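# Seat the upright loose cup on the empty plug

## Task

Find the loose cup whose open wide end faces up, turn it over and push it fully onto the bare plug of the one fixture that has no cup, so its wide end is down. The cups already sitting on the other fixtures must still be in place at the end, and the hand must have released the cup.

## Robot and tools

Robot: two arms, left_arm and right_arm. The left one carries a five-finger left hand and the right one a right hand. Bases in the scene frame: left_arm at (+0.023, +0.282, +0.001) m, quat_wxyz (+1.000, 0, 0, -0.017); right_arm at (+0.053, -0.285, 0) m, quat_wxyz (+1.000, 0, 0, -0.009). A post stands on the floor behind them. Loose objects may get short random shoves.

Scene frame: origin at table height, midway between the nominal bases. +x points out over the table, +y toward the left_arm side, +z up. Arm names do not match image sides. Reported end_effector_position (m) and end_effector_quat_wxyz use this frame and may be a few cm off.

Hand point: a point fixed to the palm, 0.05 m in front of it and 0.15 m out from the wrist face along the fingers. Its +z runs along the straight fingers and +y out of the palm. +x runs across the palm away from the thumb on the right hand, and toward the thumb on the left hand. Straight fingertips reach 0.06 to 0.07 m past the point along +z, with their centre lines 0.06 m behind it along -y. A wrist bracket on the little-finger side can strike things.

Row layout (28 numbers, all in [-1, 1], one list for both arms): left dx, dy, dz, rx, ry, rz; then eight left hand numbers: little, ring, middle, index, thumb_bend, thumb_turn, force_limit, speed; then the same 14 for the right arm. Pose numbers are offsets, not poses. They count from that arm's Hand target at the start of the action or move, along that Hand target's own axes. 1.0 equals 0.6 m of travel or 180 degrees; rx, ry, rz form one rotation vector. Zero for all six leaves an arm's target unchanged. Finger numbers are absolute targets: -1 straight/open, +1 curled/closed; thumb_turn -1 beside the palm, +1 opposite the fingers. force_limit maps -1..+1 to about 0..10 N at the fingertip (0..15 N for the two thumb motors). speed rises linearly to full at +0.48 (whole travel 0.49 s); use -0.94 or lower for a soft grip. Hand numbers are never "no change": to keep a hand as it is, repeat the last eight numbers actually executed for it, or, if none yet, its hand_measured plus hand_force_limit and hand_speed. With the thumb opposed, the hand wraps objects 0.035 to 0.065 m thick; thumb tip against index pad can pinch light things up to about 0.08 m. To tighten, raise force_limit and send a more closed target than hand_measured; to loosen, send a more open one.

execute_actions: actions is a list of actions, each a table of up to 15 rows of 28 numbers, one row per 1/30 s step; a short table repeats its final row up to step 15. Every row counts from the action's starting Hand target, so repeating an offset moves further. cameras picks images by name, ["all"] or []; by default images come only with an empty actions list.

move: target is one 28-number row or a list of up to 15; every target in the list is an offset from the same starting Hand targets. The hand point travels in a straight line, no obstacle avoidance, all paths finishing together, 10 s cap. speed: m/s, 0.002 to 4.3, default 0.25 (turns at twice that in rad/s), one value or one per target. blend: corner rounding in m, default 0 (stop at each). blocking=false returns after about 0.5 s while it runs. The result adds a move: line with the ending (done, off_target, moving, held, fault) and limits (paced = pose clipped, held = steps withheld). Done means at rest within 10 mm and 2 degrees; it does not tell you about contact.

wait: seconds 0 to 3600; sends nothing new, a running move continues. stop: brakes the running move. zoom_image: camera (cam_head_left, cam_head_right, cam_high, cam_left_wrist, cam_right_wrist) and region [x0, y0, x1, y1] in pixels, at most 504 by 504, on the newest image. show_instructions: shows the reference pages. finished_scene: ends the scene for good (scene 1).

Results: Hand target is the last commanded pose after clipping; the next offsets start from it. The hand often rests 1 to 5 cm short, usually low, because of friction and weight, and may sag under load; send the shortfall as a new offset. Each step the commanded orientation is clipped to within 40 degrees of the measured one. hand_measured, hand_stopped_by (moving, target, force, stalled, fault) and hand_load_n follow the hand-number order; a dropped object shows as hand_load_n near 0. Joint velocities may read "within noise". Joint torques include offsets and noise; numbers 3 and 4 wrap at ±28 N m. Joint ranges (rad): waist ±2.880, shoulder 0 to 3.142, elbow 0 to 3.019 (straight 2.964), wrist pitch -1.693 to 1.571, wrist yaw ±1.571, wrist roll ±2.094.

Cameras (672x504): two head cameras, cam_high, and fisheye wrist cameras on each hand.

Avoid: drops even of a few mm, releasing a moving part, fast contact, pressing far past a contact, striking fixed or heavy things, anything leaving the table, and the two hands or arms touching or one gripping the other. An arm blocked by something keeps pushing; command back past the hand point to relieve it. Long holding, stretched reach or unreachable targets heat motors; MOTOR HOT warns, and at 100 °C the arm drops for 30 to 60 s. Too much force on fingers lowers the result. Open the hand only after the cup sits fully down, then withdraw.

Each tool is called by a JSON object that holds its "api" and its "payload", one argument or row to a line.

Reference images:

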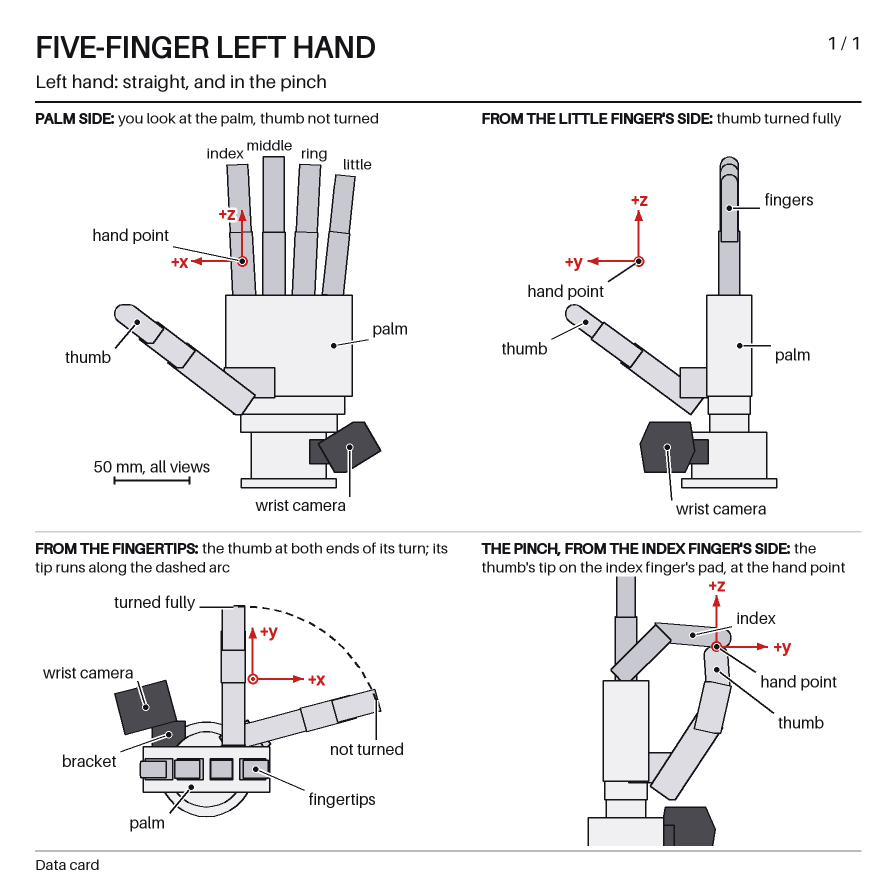

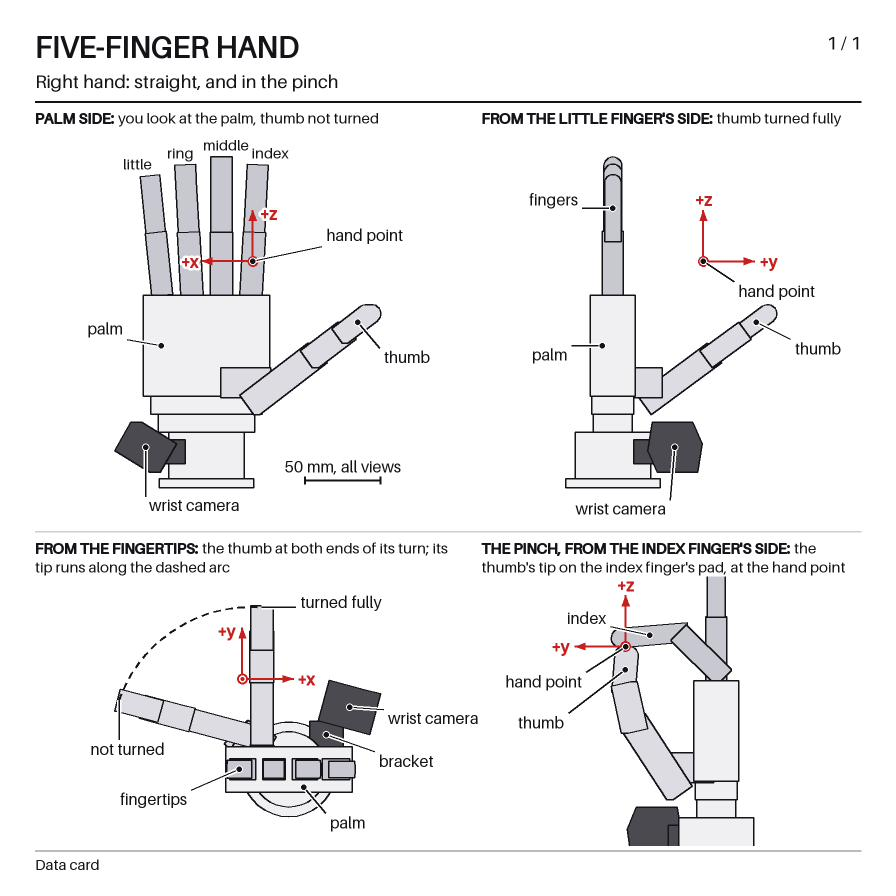

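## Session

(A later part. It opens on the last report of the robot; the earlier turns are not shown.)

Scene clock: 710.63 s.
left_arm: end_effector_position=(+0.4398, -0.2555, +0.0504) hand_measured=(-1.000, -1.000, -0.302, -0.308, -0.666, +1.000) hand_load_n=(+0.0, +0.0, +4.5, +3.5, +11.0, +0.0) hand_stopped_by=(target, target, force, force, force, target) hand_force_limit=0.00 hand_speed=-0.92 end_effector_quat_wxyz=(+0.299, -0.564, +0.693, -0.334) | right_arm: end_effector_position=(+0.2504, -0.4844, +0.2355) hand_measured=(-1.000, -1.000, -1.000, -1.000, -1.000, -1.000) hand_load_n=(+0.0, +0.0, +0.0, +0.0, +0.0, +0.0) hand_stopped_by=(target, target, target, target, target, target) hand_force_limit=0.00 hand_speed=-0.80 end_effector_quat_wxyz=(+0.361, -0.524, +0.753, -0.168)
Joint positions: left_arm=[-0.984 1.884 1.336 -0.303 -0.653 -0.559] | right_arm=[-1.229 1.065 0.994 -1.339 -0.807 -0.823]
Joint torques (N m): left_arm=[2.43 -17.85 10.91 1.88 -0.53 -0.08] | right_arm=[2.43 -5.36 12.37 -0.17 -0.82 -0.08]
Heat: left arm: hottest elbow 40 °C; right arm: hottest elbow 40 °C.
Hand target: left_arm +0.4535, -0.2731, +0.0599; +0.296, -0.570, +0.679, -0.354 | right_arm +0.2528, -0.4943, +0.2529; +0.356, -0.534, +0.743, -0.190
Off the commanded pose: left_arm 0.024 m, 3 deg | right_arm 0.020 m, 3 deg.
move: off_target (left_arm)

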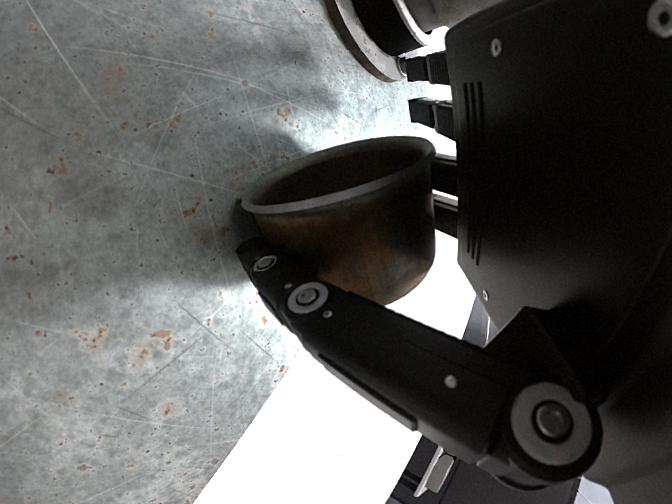

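{"api": "move", "payload": {
  "target": [
    [0,0.0205,0.0144,0,0,0,-1,-1,0.3,0.3,0.2,1,0.0,-0.92,0,0,0,0,0,0,-1,-1,-1,-1,-1,-1,0,-0.8]
  ],
  "cameras": ["cam_left_wrist"],
  "speed": 0.05
}}

{"api": "zoom_image", "payload": {
  "camera": "cam_left_wrist",
  "region": [160, 90, 480, 350]
}}

Scene clock: 718.83 s.
left_arm: end_effector_position=(+0.4440, -0.2607, +0.0503) hand_measured=(-1.000, -1.000, -0.302, -0.308, -0.666, +1.000) hand_load_n=(+0.0, -0.5, +4.0, +4.0, +11.0, -0.5) hand_stopped_by=(target, target, force, force, force, target) hand_force_limit=0.00 hand_speed=-0.92 end_effector_quat_wxyz=(+0.300, -0.565, +0.686, -0.345) | right_arm: end_effector_position=(+0.2504, -0.4844, +0.2355) hand_measured=(-1.000, -1.000, -1.000, -1.000, -1.000, -1.000) hand_load_n=(+0.0, +0.0, +0.0, +0.0, +0.0, +0.0) hand_stopped_by=(target, target, target, target, target, target) hand_force_limit=0.00 hand_speed=-0.80 end_effector_quat_wxyz=(+0.361, -0.524, +0.753, -0.168)
Joint positions: left_arm=[-0.984 1.893 1.336 -0.269 -0.657 -0.559] | right_arm=[-1.229 1.065 0.994 -1.339 -0.807 -0.823]
Joint torques (N m): left_arm=[2.55 -17.03 10 1.81 -0.32 -0.05] | right_arm=[2.32 -5.42 12.34 -0.18 -0.81 -0.08]
Heat: left arm: hottest elbow 40 °C; right arm: hottest elbow 40 °C.
Hand target: left_arm +0.4535, -0.2731, +0.0449; +0.296, -0.570, +0.679, -0.354 | right_arm +0.2528, -0.4943, +0.2529; +0.356, -0.534, +0.743, -0.190
Off the commanded pose: left_arm 0.017 m, 1 deg | right_arm 0.020 m, 3 deg.
move: off_target (left_arm)

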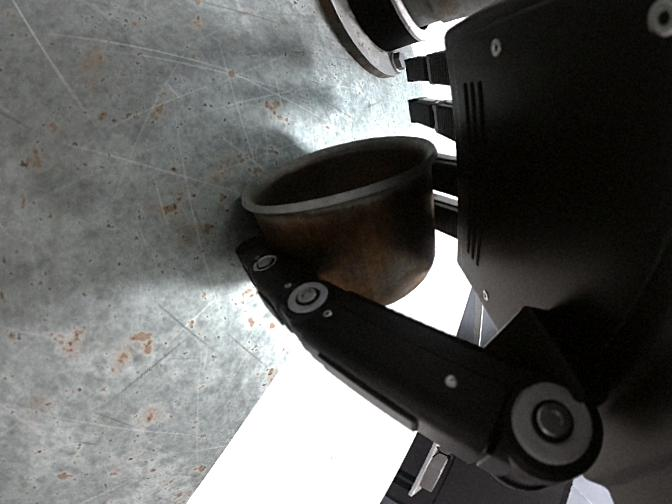

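Scaled by 1.575 from the camera's image (finer frame: 960x720).

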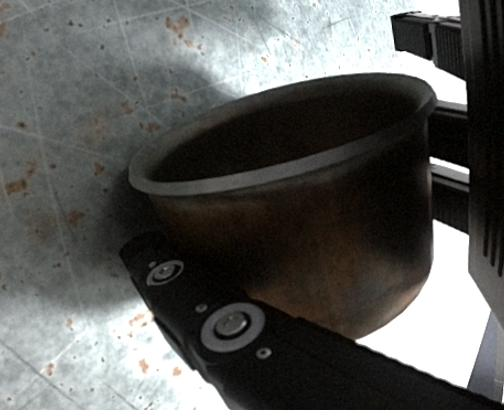

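{"api": "wait", "payload": {
  "seconds": 0.1,
  "cameras": ["all"]
}}

{"api": "zoom_image", "payload": {
  "camera": "cam_right_wrist",
  "region": [260, 200, 460, 350]
}}

{"api": "zoom_image", "payload": {
  "camera": "cam_head_right",
  "region": [380, 190, 500, 290]
}}

{"api": "zoom_image", "payload": {
  "camera": "cam_high",
  "region": [230, 360, 370, 480]
}}

Scene clock: 742.83 s.
left_arm: end_effector_position=(+0.4440, -0.2607, +0.0503) hand_measured=(-1.000, -1.000, -0.302, -0.308, -0.666, +1.000) hand_load_n=(+0.0, +0.0, +4.0, +3.5, +10.5, -1.0) hand_stopped_by=(target, target, force, force, force, target) hand_force_limit=0.00 hand_speed=-0.92 end_effector_quat_wxyz=(+0.300, -0.565, +0.686, -0.345) | right_arm: end_effector_position=(+0.2504, -0.4844, +0.2355) hand_measured=(-1.000, -1.000, -1.000, -1.000, -1.000, -1.000) hand_load_n=(+0.0, +0.0, +0.0, +0.0, +0.0, -0.5) hand_stopped_by=(target, target, target, target, target, target) hand_force_limit=0.00 hand_speed=-0.80 end_effector_quat_wxyz=(+0.361, -0.524, +0.753, -0.168)
Joint positions: left_arm=[-0.984 1.893 1.336 -0.269 -0.657 -0.559] | right_arm=[-1.229 1.065 0.994 -1.339 -0.807 -0.823]
Joint torques (N m): left_arm=[2.73 -16.79 9.95 1.88 -0.36 -0.06] | right_arm=[2.37 -5.36 12.33 -0.18 -0.81 -0.08]
Heat: left arm: hottest elbow 39 °C; right arm: hottest elbow 40 °C.
Hand target: left_arm +0.4535, -0.2731, +0.0449; +0.296, -0.570, +0.679, -0.354 | right_arm +0.2528, -0.4943, +0.2529; +0.356, -0.534, +0.743, -0.190
Off the commanded pose: left_arm 0.017 m, 1 deg | right_arm 0.020 m, 3 deg.
wait: 0.10 s; at rest from the start

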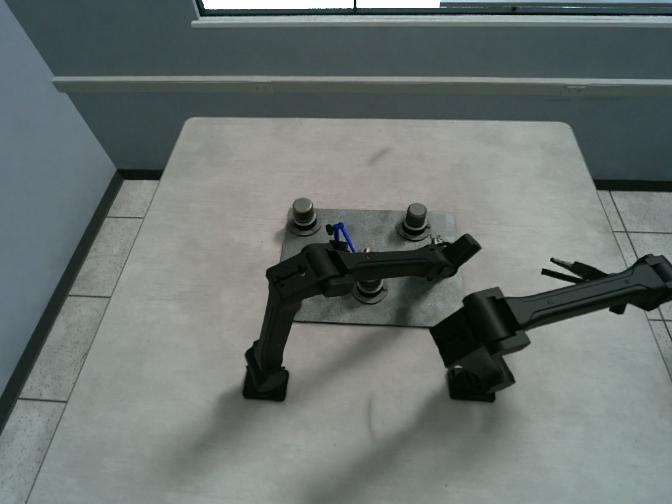

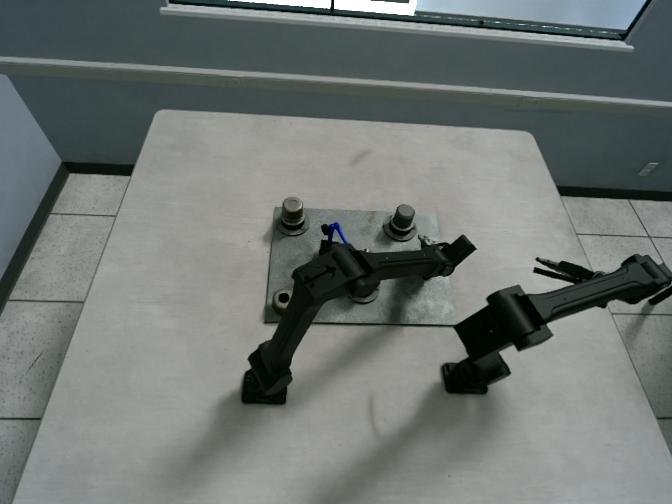

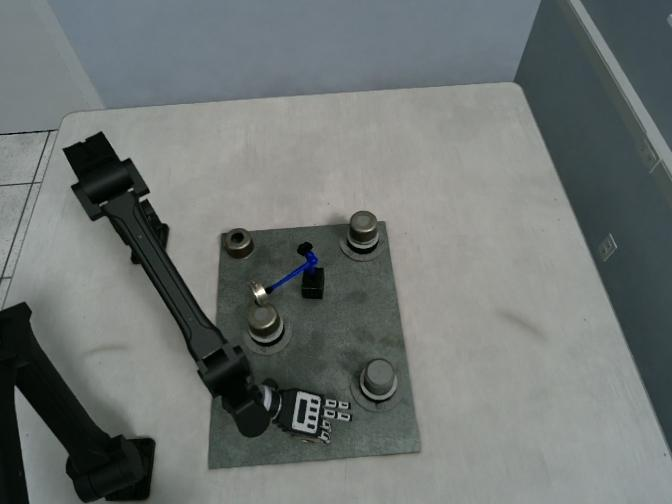

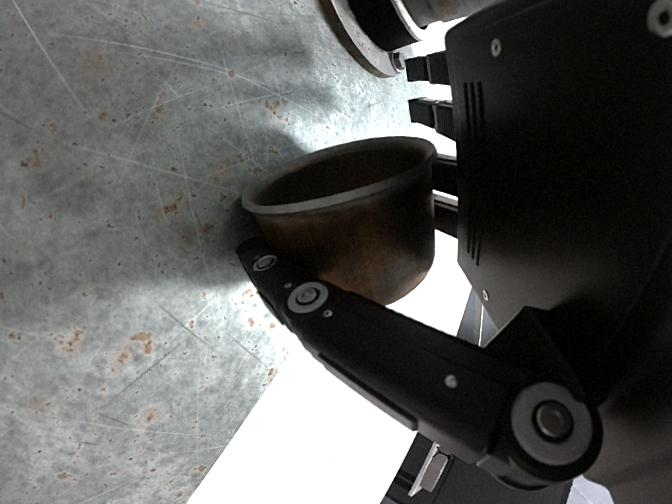

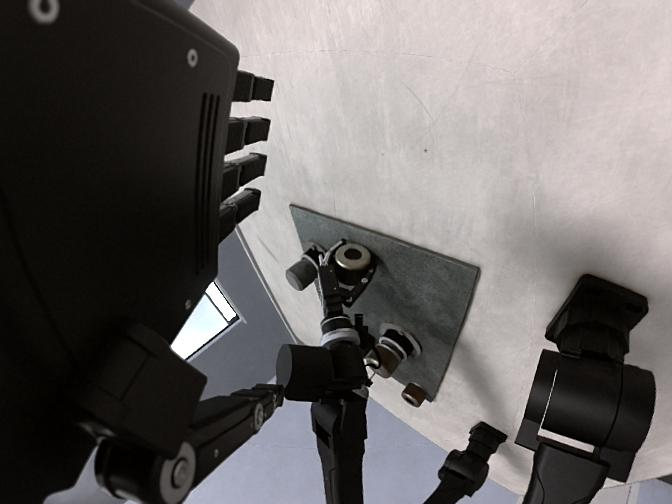

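Scaled by 2.520 from the camera's image (finer frame: 960x720).

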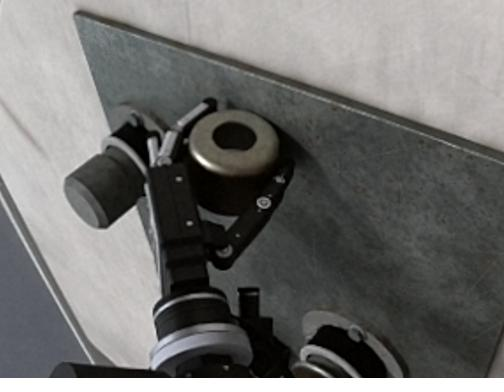

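Scaled by 4.200.

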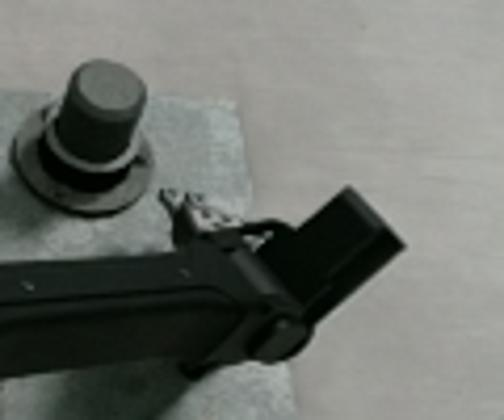

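Scaled by 3.600.

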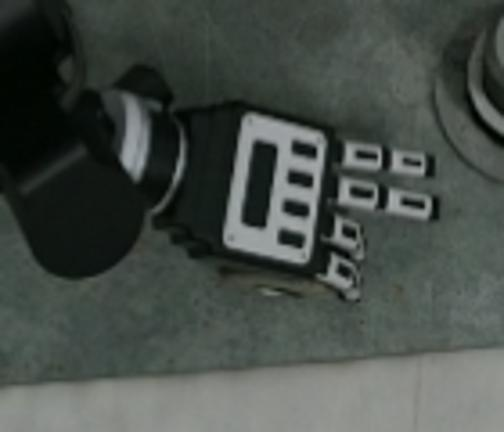

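{"api": "move", "payload": {
  "target": [
    [0,0.0205,0.0144,0,0,0,-1,-1,0.3,0.3,0.2,1,0.0,-0.92,0,0,0,0,0,0,-1,-1,-1,-1,-1,-1,0,-0.8]
  ],
  "cameras": ["cam_left_wrist","cam_right_wrist"],
  "speed": 0.05
}}

{"api": "zoom_image", "payload": {
  "camera": "cam_left_wrist",
  "region": [160, 90, 480, 350]
}}

{"api": "zoom_image", "payload": {
  "camera": "cam_right_wrist",
  "region": [300, 220, 420, 310]
}}

Scene clock: 757.47 s.
left_arm: end_effector_position=(+0.4481, -0.2663, +0.0500) hand_measured=(-1.000, -1.000, -0.302, -0.308, -0.666, +1.000) hand_load_n=(+0.0, +0.0, +4.0, +4.0, +10.5, -1.5) hand_stopped_by=(target, target, force, force, force, target) hand_force_limit=0.00 hand_speed=-0.92 end_effector_quat_wxyz=(+0.299, -0.566, +0.680, -0.357) | right_arm: end_effector_position=(+0.2504, -0.4844, +0.2355) hand_measured=(-1.000, -1.000, -1.000, -1.000, -1.000, -1.000) hand_load_n=(+0.0, +0.0, +0.0, +0.0, +0.0, +0.0) hand_stopped_by=(target, target, target, target, target, target) hand_force_limit=0.00 hand_speed=-0.80 end_effector_quat_wxyz=(+0.361, -0.524, +0.753, -0.168)
Joint positions: left_arm=[-0.984 1.902 1.336 -0.232 -0.66 -0.559] | right_arm=[-1.229 1.065 0.994 -1.339 -0.807 -0.823]
Joint torques (N m): left_arm=[2.78 -15.91 9.17 1.88 -0.2 -0.08] | right_arm=[2.32 -5.36 12.36 -0.17 -0.81 -0.08]
Heat: left arm: hottest elbow 39 °C; right arm: hottest elbow 40 °C.
Hand target: left_arm +0.4535, -0.2732, +0.0297; +0.296, -0.570, +0.679, -0.354 | right_arm +0.2528, -0.4943, +0.2529; +0.356, -0.534, +0.743, -0.190
Off the commanded pose: left_arm 0.022 m, 1 deg | right_arm 0.020 m, 3 deg.
move: off_target (left_arm)

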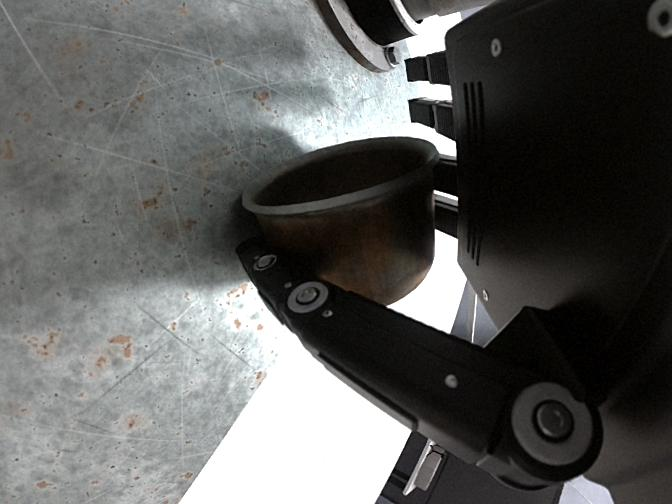

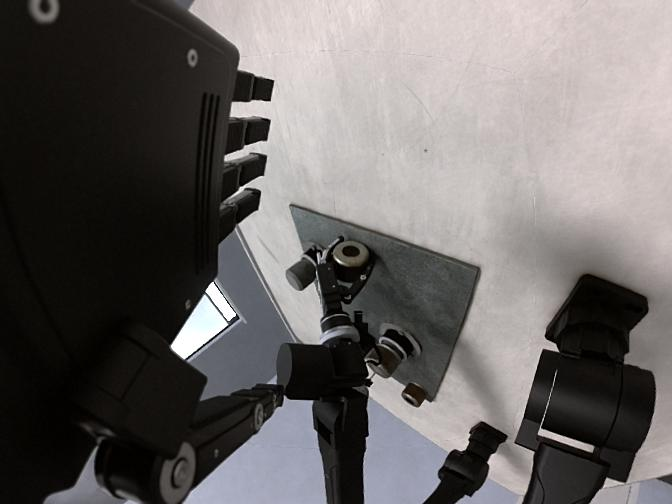

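Scaled by 1.575 from the camera's image (finer frame: 960x720).

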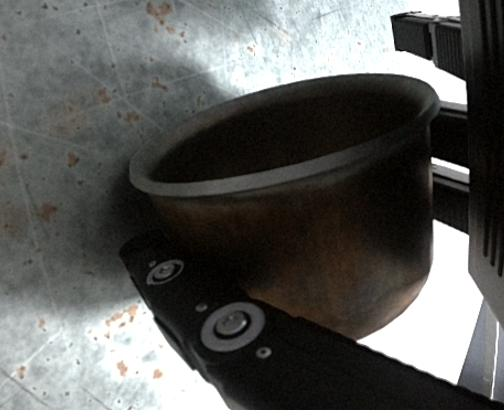

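Scaled by 4.200 from the camera's image (finer frame: 960x720).

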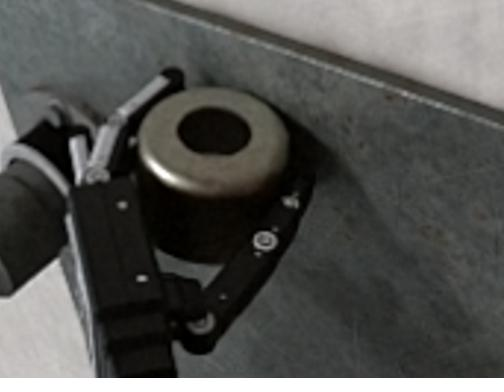

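{"api": "move", "payload": {
  "target": [
    [0,-0.0205,-0.0144,0,-0.0144,0.0205,-1,-1,0.3,0.3,0.2,1,0.0,-0.92,0,0,0,0,0,0,-1,-1,-1,-1,-1,-1,0,-0.8]
  ],
  "cameras": ["cam_left_wrist","cam_right_wrist"],
  "speed": 0.05
}}

{"api": "zoom_image", "payload": {
  "camera": "cam_right_wrist",
  "region": [300, 220, 420, 310]
}}

Scene clock: 796.87 s.
left_arm: end_effector_position=(+0.4487, -0.2660, +0.0502) hand_measured=(-1.000, -1.000, -0.302, -0.308, -0.666, +1.000) hand_load_n=(+0.0, +0.0, +3.5, +4.5, +10.5, +0.0) hand_stopped_by=(target, target, force, force, force, target) hand_force_limit=0.00 hand_speed=-0.92 end_effector_quat_wxyz=(+0.317, -0.562, +0.685, -0.338) | right_arm: end_effector_position=(+0.2504, -0.4844, +0.2355) hand_measured=(-1.000, -1.000, -1.000, -1.000, -1.000, -1.000) hand_load_n=(+0.0, +0.0, +0.0, +0.0, -0.5, +0.0) hand_stopped_by=(target, target, target, target, target, target) hand_force_limit=0.00 hand_speed=-0.80 end_effector_quat_wxyz=(+0.361, -0.524, +0.753, -0.168)
Joint positions: left_arm=[-0.993 1.918 1.376 -0.296 -0.696 -0.553] | right_arm=[-1.229 1.065 0.994 -1.339 -0.807 -0.823]
Joint torques (N m): left_arm=[1.96 -17.38 10.3 0.68 -0.74 0.21] | right_arm=[2.43 -5.36 12.37 -0.21 -0.81 -0.08]
Heat: left arm: hottest elbow 38 °C; right arm: hottest elbow 40 °C.
Hand target: left_arm +0.4535, -0.2731, +0.0449; +0.323, -0.556, +0.691, -0.331 | right_arm +0.2528, -0.4943, +0.2529; +0.356, -0.534, +0.743, -0.190
Off the commanded pose: left_arm 0.010 m, 1 deg | right_arm 0.020 m, 3 deg.
move: done

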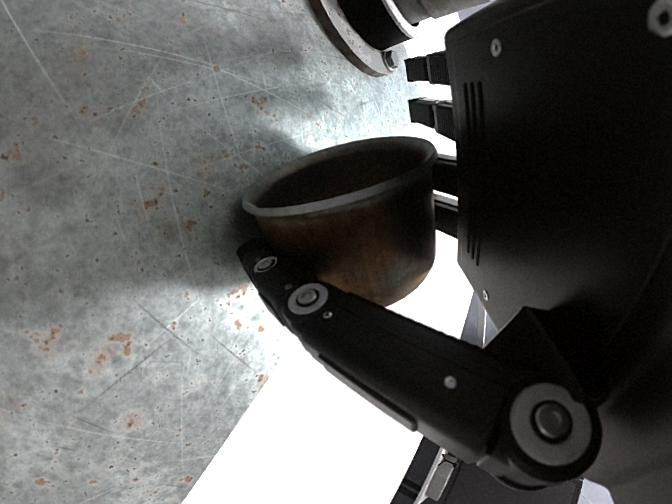

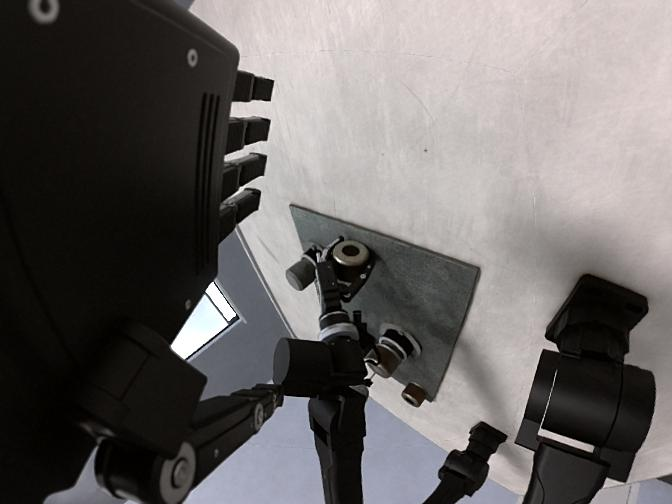

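Scaled by 4.200 from the camera's image (finer frame: 960x720).

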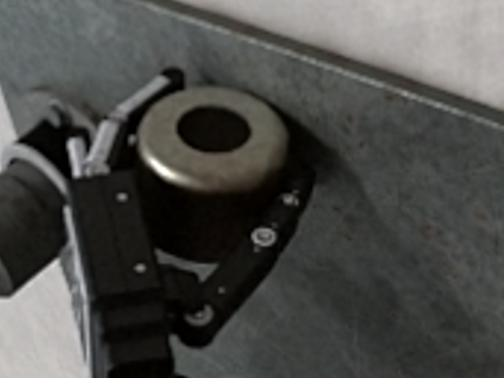

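{"api": "move", "payload": {
  "target": [
    [0,0,0,0,0,0,-1,-1,-0.5,-0.5,-0.85,1,0.0,-0.92,0,0,0,0,0,0,-1,-1,-1,-1,-1,-1,0,-0.8]
  ],
  "cameras": ["cam_left_wrist","cam_right_wrist"]
}}

{"api": "zoom_image", "payload": {
  "camera": "cam_right_wrist",
  "region": [300, 220, 420, 310]
}}

Scene clock: 806.93 s.
left_arm: end_effector_position=(+0.4481, -0.2631, +0.0436) hand_measured=(-1.000, -1.000, -0.500, -0.500, -0.850, +1.000) hand_load_n=(+0.0, +0.0, +0.0, +0.0, +0.0, +0.0) hand_stopped_by=(target, target, target, target, target, target) hand_force_limit=0.00 hand_speed=-0.92 end_effector_quat_wxyz=(+0.322, -0.559, +0.690, -0.330) | right_arm: end_effector_position=(+0.2504, -0.4844, +0.2355) hand_measured=(-1.000, -1.000, -1.000, -1.000, -1.000, -1.000) hand_load_n=(+0.0, +0.0, +0.0, +0.0, +0.0, +0.0) hand_stopped_by=(target, target, target, target, target, target) hand_force_limit=0.00 hand_speed=-0.80 end_effector_quat_wxyz=(+0.361, -0.524, +0.753, -0.168)
Joint positions: left_arm=[-0.993 1.927 1.376 -0.302 -0.702 -0.544] | right_arm=[-1.229 1.065 0.994 -1.339 -0.807 -0.823]
Joint torques (N m): left_arm=[1.9 -17.96 10.32 0.84 -0.53 0.11] | right_arm=[2.37 -5.36 12.34 -0.2 -0.81 -0.08]
Heat: left arm: hottest elbow 38 °C; right arm: hottest elbow 40 °C.
Hand target: left_arm +0.4535, -0.2731, +0.0449; +0.323, -0.556, +0.691, -0.331 | right_arm +0.2528, -0.4943, +0.2529; +0.356, -0.534, +0.743, -0.190
Off the commanded pose: left_arm 0.012 m, 0 deg | right_arm 0.020 m, 3 deg.
move: done

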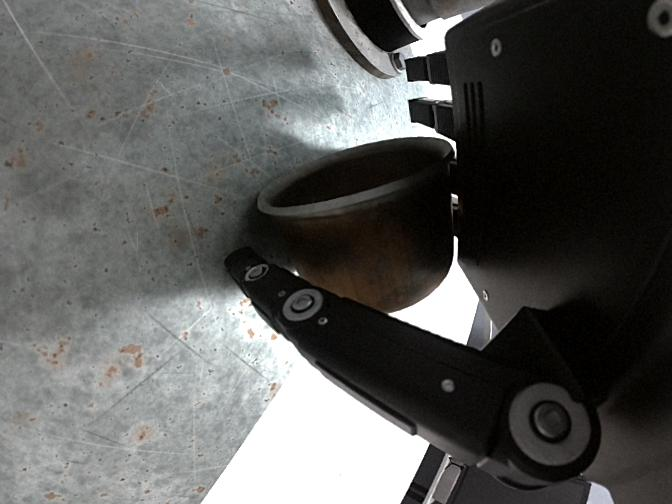

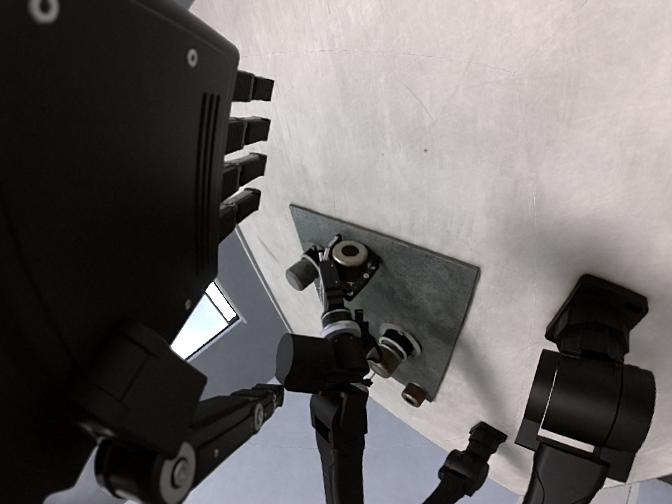

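Scaled by 4.200 from the camera's image (finer frame: 960x720).

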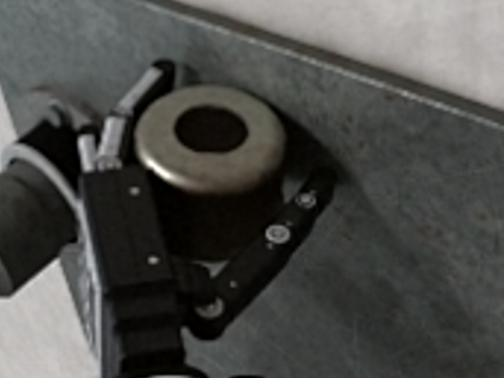

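{"api": "execute_actions", "payload": {
  "actions": [],
  "cameras": ["cam_high", "cam_left_wrist", "cam_head_left"]
}}

Scene clock: 824.87 s.
left_arm: end_effector_position=(+0.4481, -0.2631, +0.0436) hand_measured=(-1.000, -1.000, -0.500, -0.500, -0.850, +1.000) hand_load_n=(+0.0, +0.0, +0.0, +0.0, +0.0, +0.0) hand_stopped_by=(target, target, target, target, target, target) hand_force_limit=0.00 hand_speed=-0.92 end_effector_quat_wxyz=(+0.322, -0.559, +0.690, -0.330) | right_arm: end_effector_position=(+0.2504, -0.4844, +0.2355) hand_measured=(-1.000, -1.000, -1.000, -1.000, -1.000, -1.000) hand_load_n=(+0.0, +0.0, +0.0, -0.5, +0.0, +0.0) hand_stopped_by=(target, target, target, target, target, target) hand_force_limit=0.00 hand_speed=-0.80 end_effector_quat_wxyz=(+0.361, -0.524, +0.753, -0.168)
Joint positions: left_arm=[-0.993 1.927 1.376 -0.302 -0.702 -0.544] | right_arm=[-1.229 1.065 0.994 -1.339 -0.807 -0.823]
Joint velocities: within noise
Joint torques (N m): left_arm=[1.96 -18.32 10.33 0.81 -0.57 0.11] | right_arm=[2.37 -5.42 12.37 -0.17 -0.81 -0.08]
Heat: left arm: hottest elbow 38 °C; right arm: hottest elbow 40 °C.
Hand target: left_arm +0.4535, -0.2731, +0.0449; +0.323, -0.556, +0.691, -0.331 | right_arm +0.2528, -0.4943, +0.2529; +0.356, -0.534, +0.743, -0.190
Off the commanded pose: left_arm 0.012 m, 0 deg | right_arm 0.020 m, 3 deg.
Images, in order (width x height): cam_head_left 672x504, cam_high 672x504, cam_left_wrist 672x504.

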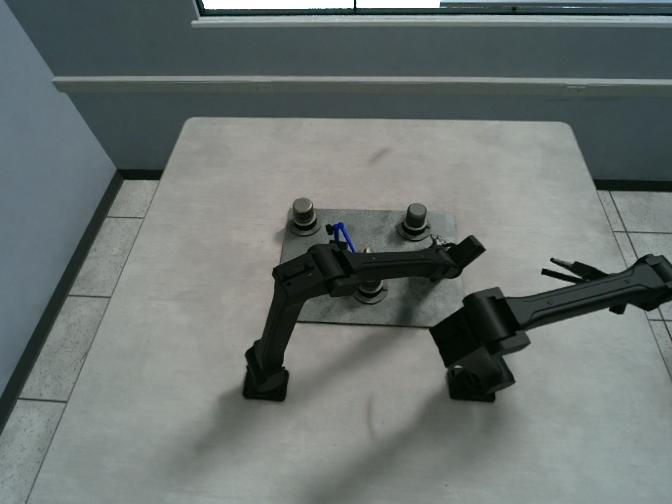

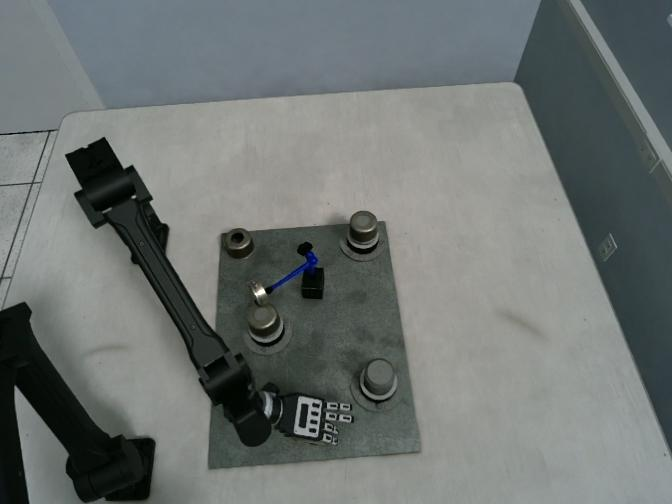

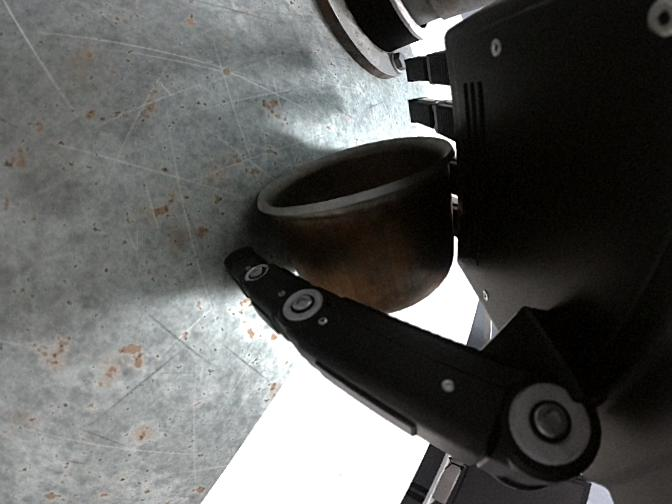

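{"api": "execute_actions", "payload": {
  "actions": [
    [[0,0,0,0,0,0,-1,-1,-0.8,-0.8,-1,1,0,-0.9,0,0,0,0,0,0,-1,-1,-1,-1,-1,-1,0,-0.8]],
    [[0,0,0,0,0,0,-1,-1,-1,-1,-1,1,0,-0.9,0,0,0,0,0,0,-1,-1,-1,-1,-1,-1,0,-0.8]]
  ],
  "cameras": ["cam_left_wrist"]
}}

Scene clock: 839.33 s.
left_arm: end_effector_position=(+0.4481, -0.2631, +0.0436) hand_measured=(-1.000, -1.000, -1.000, -1.000, -1.000, +1.000) hand_load_n=(+0.0, +0.0, +0.0, +0.0, +0.0, +0.0) hand_stopped_by=(target, target, target, target, target, target) hand_force_limit=0.00 hand_speed=-0.90 end_effector_quat_wxyz=(+0.322, -0.559, +0.690, -0.330) | right_arm: end_effector_position=(+0.2504, -0.4844, +0.2355) hand_measured=(-1.000, -1.000, -1.000, -1.000, -1.000, -1.000) hand_load_n=(+0.0, +0.0, +0.0, +0.5, +0.0, +0.0) hand_stopped_by=(target, target, target, target, target, target) hand_force_limit=0.00 hand_speed=-0.80 end_effector_quat_wxyz=(+0.361, -0.524, +0.753, -0.168)
Joint positions: left_arm=[-0.993 1.927 1.376 -0.302 -0.702 -0.544] | right_arm=[-1.229 1.065 0.994 -1.339 -0.807 -0.823]
Joint torques (N m): left_arm=[2.2 -18.26 10.4 0.8 -0.5 0.11] | right_arm=[2.43 -5.3 12.36 -0.2 -0.81 -0.08]
Heat: left arm: hottest elbow 38 °C; right arm: hottest elbow 41 °C.
Hand target: left_arm +0.4535, -0.2732, +0.0449; +0.323, -0.556, +0.690, -0.331 | right_arm +0.2528, -0.4943, +0.2529; +0.356, -0.534, +0.743, -0.190
Off the commanded pose: left_arm 0.012 m, 0 deg | right_arm 0.020 m, 3 deg.

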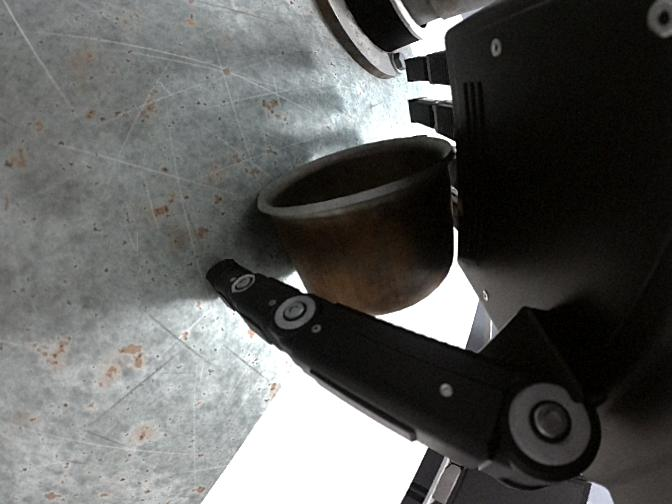

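{"api": "move", "payload": {
  "target": [
    [0,-0.04,-0.03,0,0,0,-1,-1,-1,-1,-1,1,0,-0.9,0,0,0,0,0,0,-1,-1,-1,-1,-1,-1,0,-0.8],
    [0,-0.103,-0.171,0,0,0,-1,-1,-1,-1,-1,1,0,-0.9,0,0,0,0,0,0,-1,-1,-1,-1,-1,-1,0,-0.8]
  ],
  "speed": 0.05,
  "blend": 0.01,
  "cameras": ["cam_left_wrist","cam_high"]
}}

Scene clock: 859.43 s.
left_arm: end_effector_position=(+0.4010, -0.2562, +0.1212) hand_measured=(-1.000, -1.000, -1.000, -1.000, -1.000, +1.000) hand_load_n=(+0.0, +0.0, +0.0, +0.0, +0.0, +0.5) hand_stopped_by=(target, target, target, target, target, target) hand_force_limit=0.00 hand_speed=-0.90 end_effector_quat_wxyz=(+0.329, -0.552, +0.703, -0.305) | right_arm: end_effector_position=(+0.2504, -0.4844, +0.2355) hand_measured=(-1.000, -1.000, -1.000, -1.000, -1.000, -1.000) hand_load_n=(+0.0, +0.0, +0.0, +0.0, +0.0, -0.5) hand_stopped_by=(target, target, target, target, target, target) hand_force_limit=0.00 hand_speed=-0.80 end_effector_quat_wxyz=(+0.361, -0.524, +0.753, -0.168)
Joint positions: left_arm=[-1.06 1.795 1.431 -0.587 -0.747 -0.603] | right_arm=[-1.229 1.065 0.994 -1.339 -0.807 -0.823]
Joint torques (N m): left_arm=[1.55 -20.37 11.59 0.7 -0.66 -0.04] | right_arm=[2.26 -5.3 12.33 -0.21 -0.81 -0.07]
Heat: left arm: hottest elbow 38 °C; right arm: hottest elbow 41 °C.
Hand target: left_arm +0.4041, -0.2731, +0.1541; +0.323, -0.556, +0.691, -0.331 | right_arm +0.2528, -0.4943, +0.2529; +0.356, -0.534, +0.743, -0.190
Off the commanded pose: left_arm 0.037 m, 3 deg | right_arm 0.020 m, 3 deg.
move: off_target (left_arm)
Images, in order (width x height): cam_high 672x504, cam_left_wrist 672x504.

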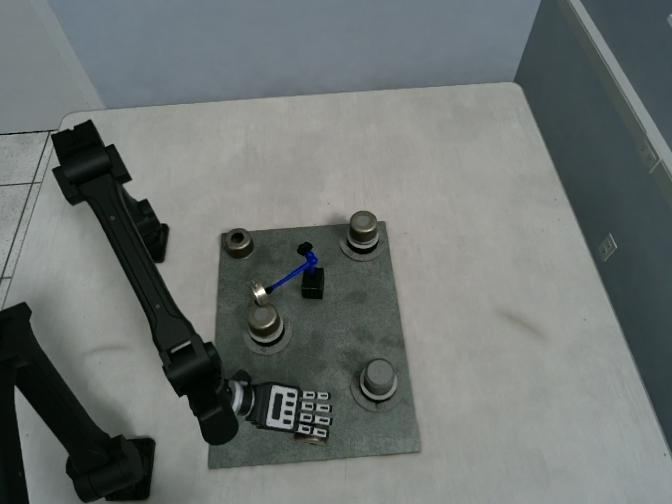

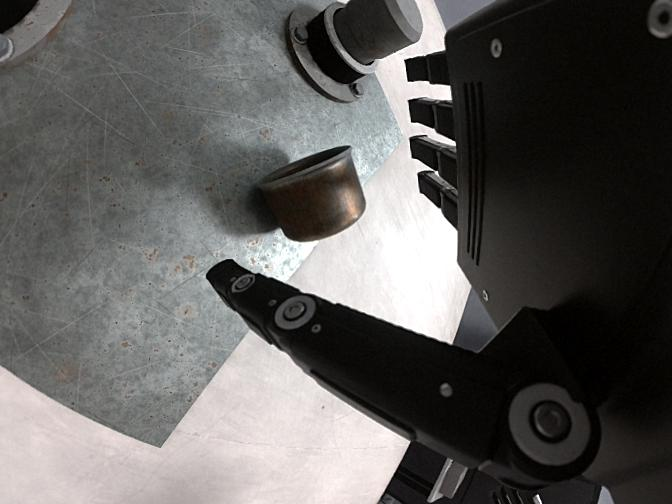

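{"api": "move", "payload": {
  "target": [
    [-0.062,-0.221,-0.265,0,0,0,-1,-1,-1,-1,-1,1,0,-0.9,0,0,0,0,0,0,-1,-1,-1,-1,-1,-1,0,-0.8],
    [-0.903,-0.156,-0.505,0,0,0,-1,-1,-1,-1,-1,1,0,-0.9,0,0,0,0,0,0,-1,-1,-1,-1,-1,-1,0,-0.8]
  ],
  "speed": [0.1,0.2],
  "blend": 0.03,
  "cameras": ["all"]
}}

Scene clock: 881.40 s.
left_arm: end_effector_position=(+0.3018, +0.2722, +0.4266) hand_measured=(-1.000, -1.000, -1.000, -1.000, -1.000, +1.000) hand_load_n=(+0.0, +0.0, +0.0, +0.0, +0.0, +0.0) hand_stopped_by=(target, target, target, target, target, target) hand_force_limit=0.00 hand_speed=-0.90 end_effector_quat_wxyz=(+0.310, -0.564, +0.692, -0.326) | right_arm: end_effector_position=(+0.2504, -0.4844, +0.2355) hand_measured=(-1.000, -1.000, -1.000, -1.000, -1.000, -1.000) hand_load_n=(+0.0, +0.0, +0.0, +0.0, -0.5, -0.5) hand_stopped_by=(target, target, target, target, target, target) hand_force_limit=0.00 hand_speed=-0.80 end_effector_quat_wxyz=(+0.361, -0.524, +0.753, -0.168)
Joint positions: left_arm=[0.221 0.73 1.291 -1.222 0.252 0.268] | right_arm=[-1.229 1.065 0.994 -1.339 -0.807 -0.823]
Joint torques (N m): left_arm=[2.61 -1.55 11.55 1.14 0.24 0.1] | right_arm=[2.43 -5.3 12.34 -0.2 -0.81 -0.08]
Heat: left arm: hottest elbow 41 °C; right arm: hottest elbow 41 °C.
Hand target: left_arm +0.3031, +0.2736, +0.4458; +0.323, -0.556, +0.690, -0.331 | right_arm +0.2528, -0.4943, +0.2529; +0.356, -0.534, +0.743, -0.190
Off the commanded pose: left_arm 0.019 m, 2 deg | right_arm 0.020 m, 3 deg.
move: off_target (left_arm)

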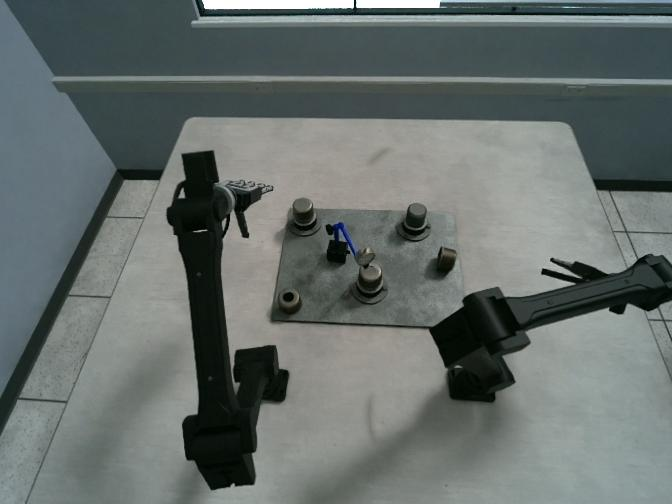

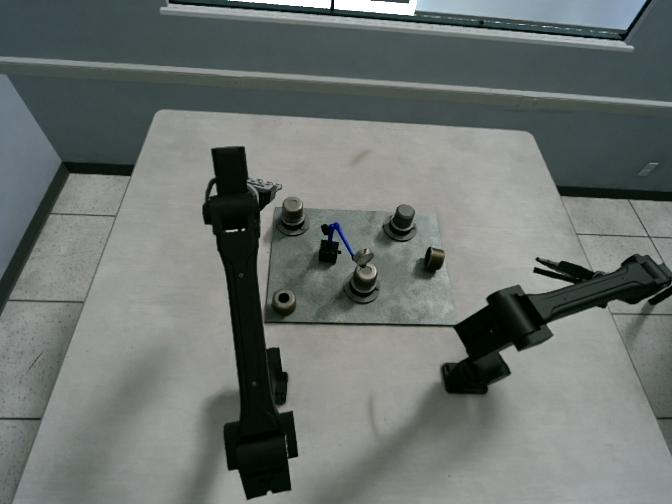

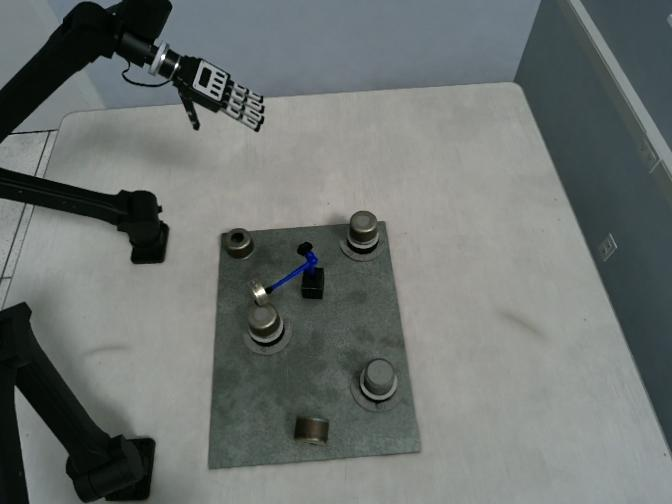

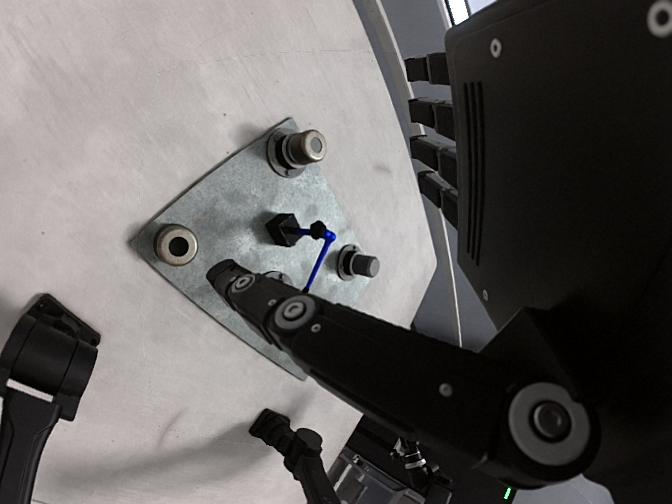

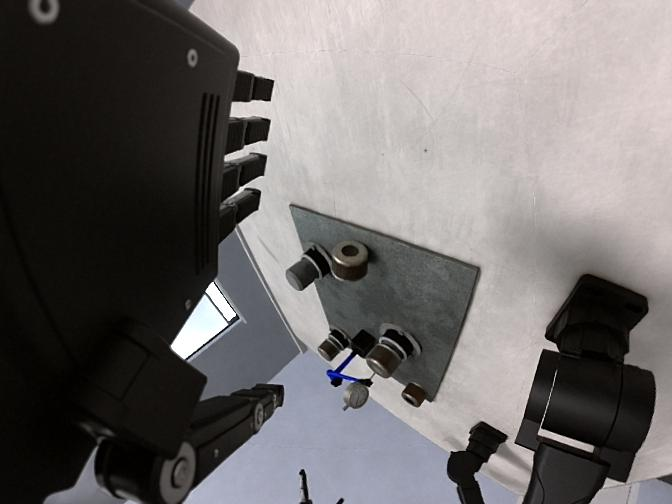

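{"api": "zoom_image", "payload": {
  "camera": "cam_high",
  "region": [220, 380, 420, 480]
}}

{"api": "zoom_image", "payload": {
  "camera": "cam_head_left",
  "region": [380, 200, 500, 300]
}}

Scaled by 2.520.

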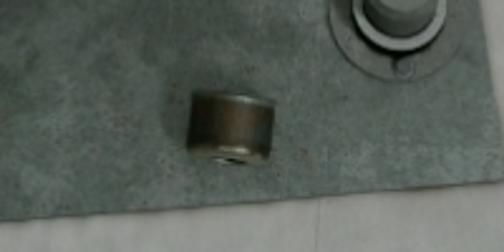

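Scaled by 4.200.

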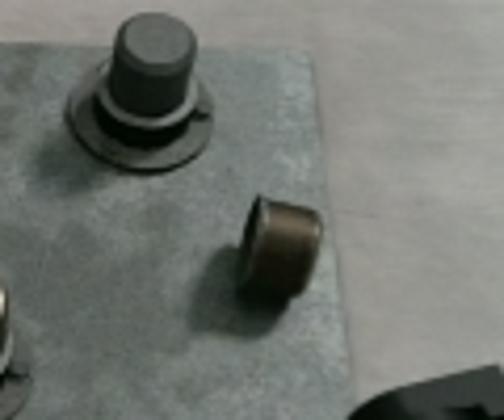

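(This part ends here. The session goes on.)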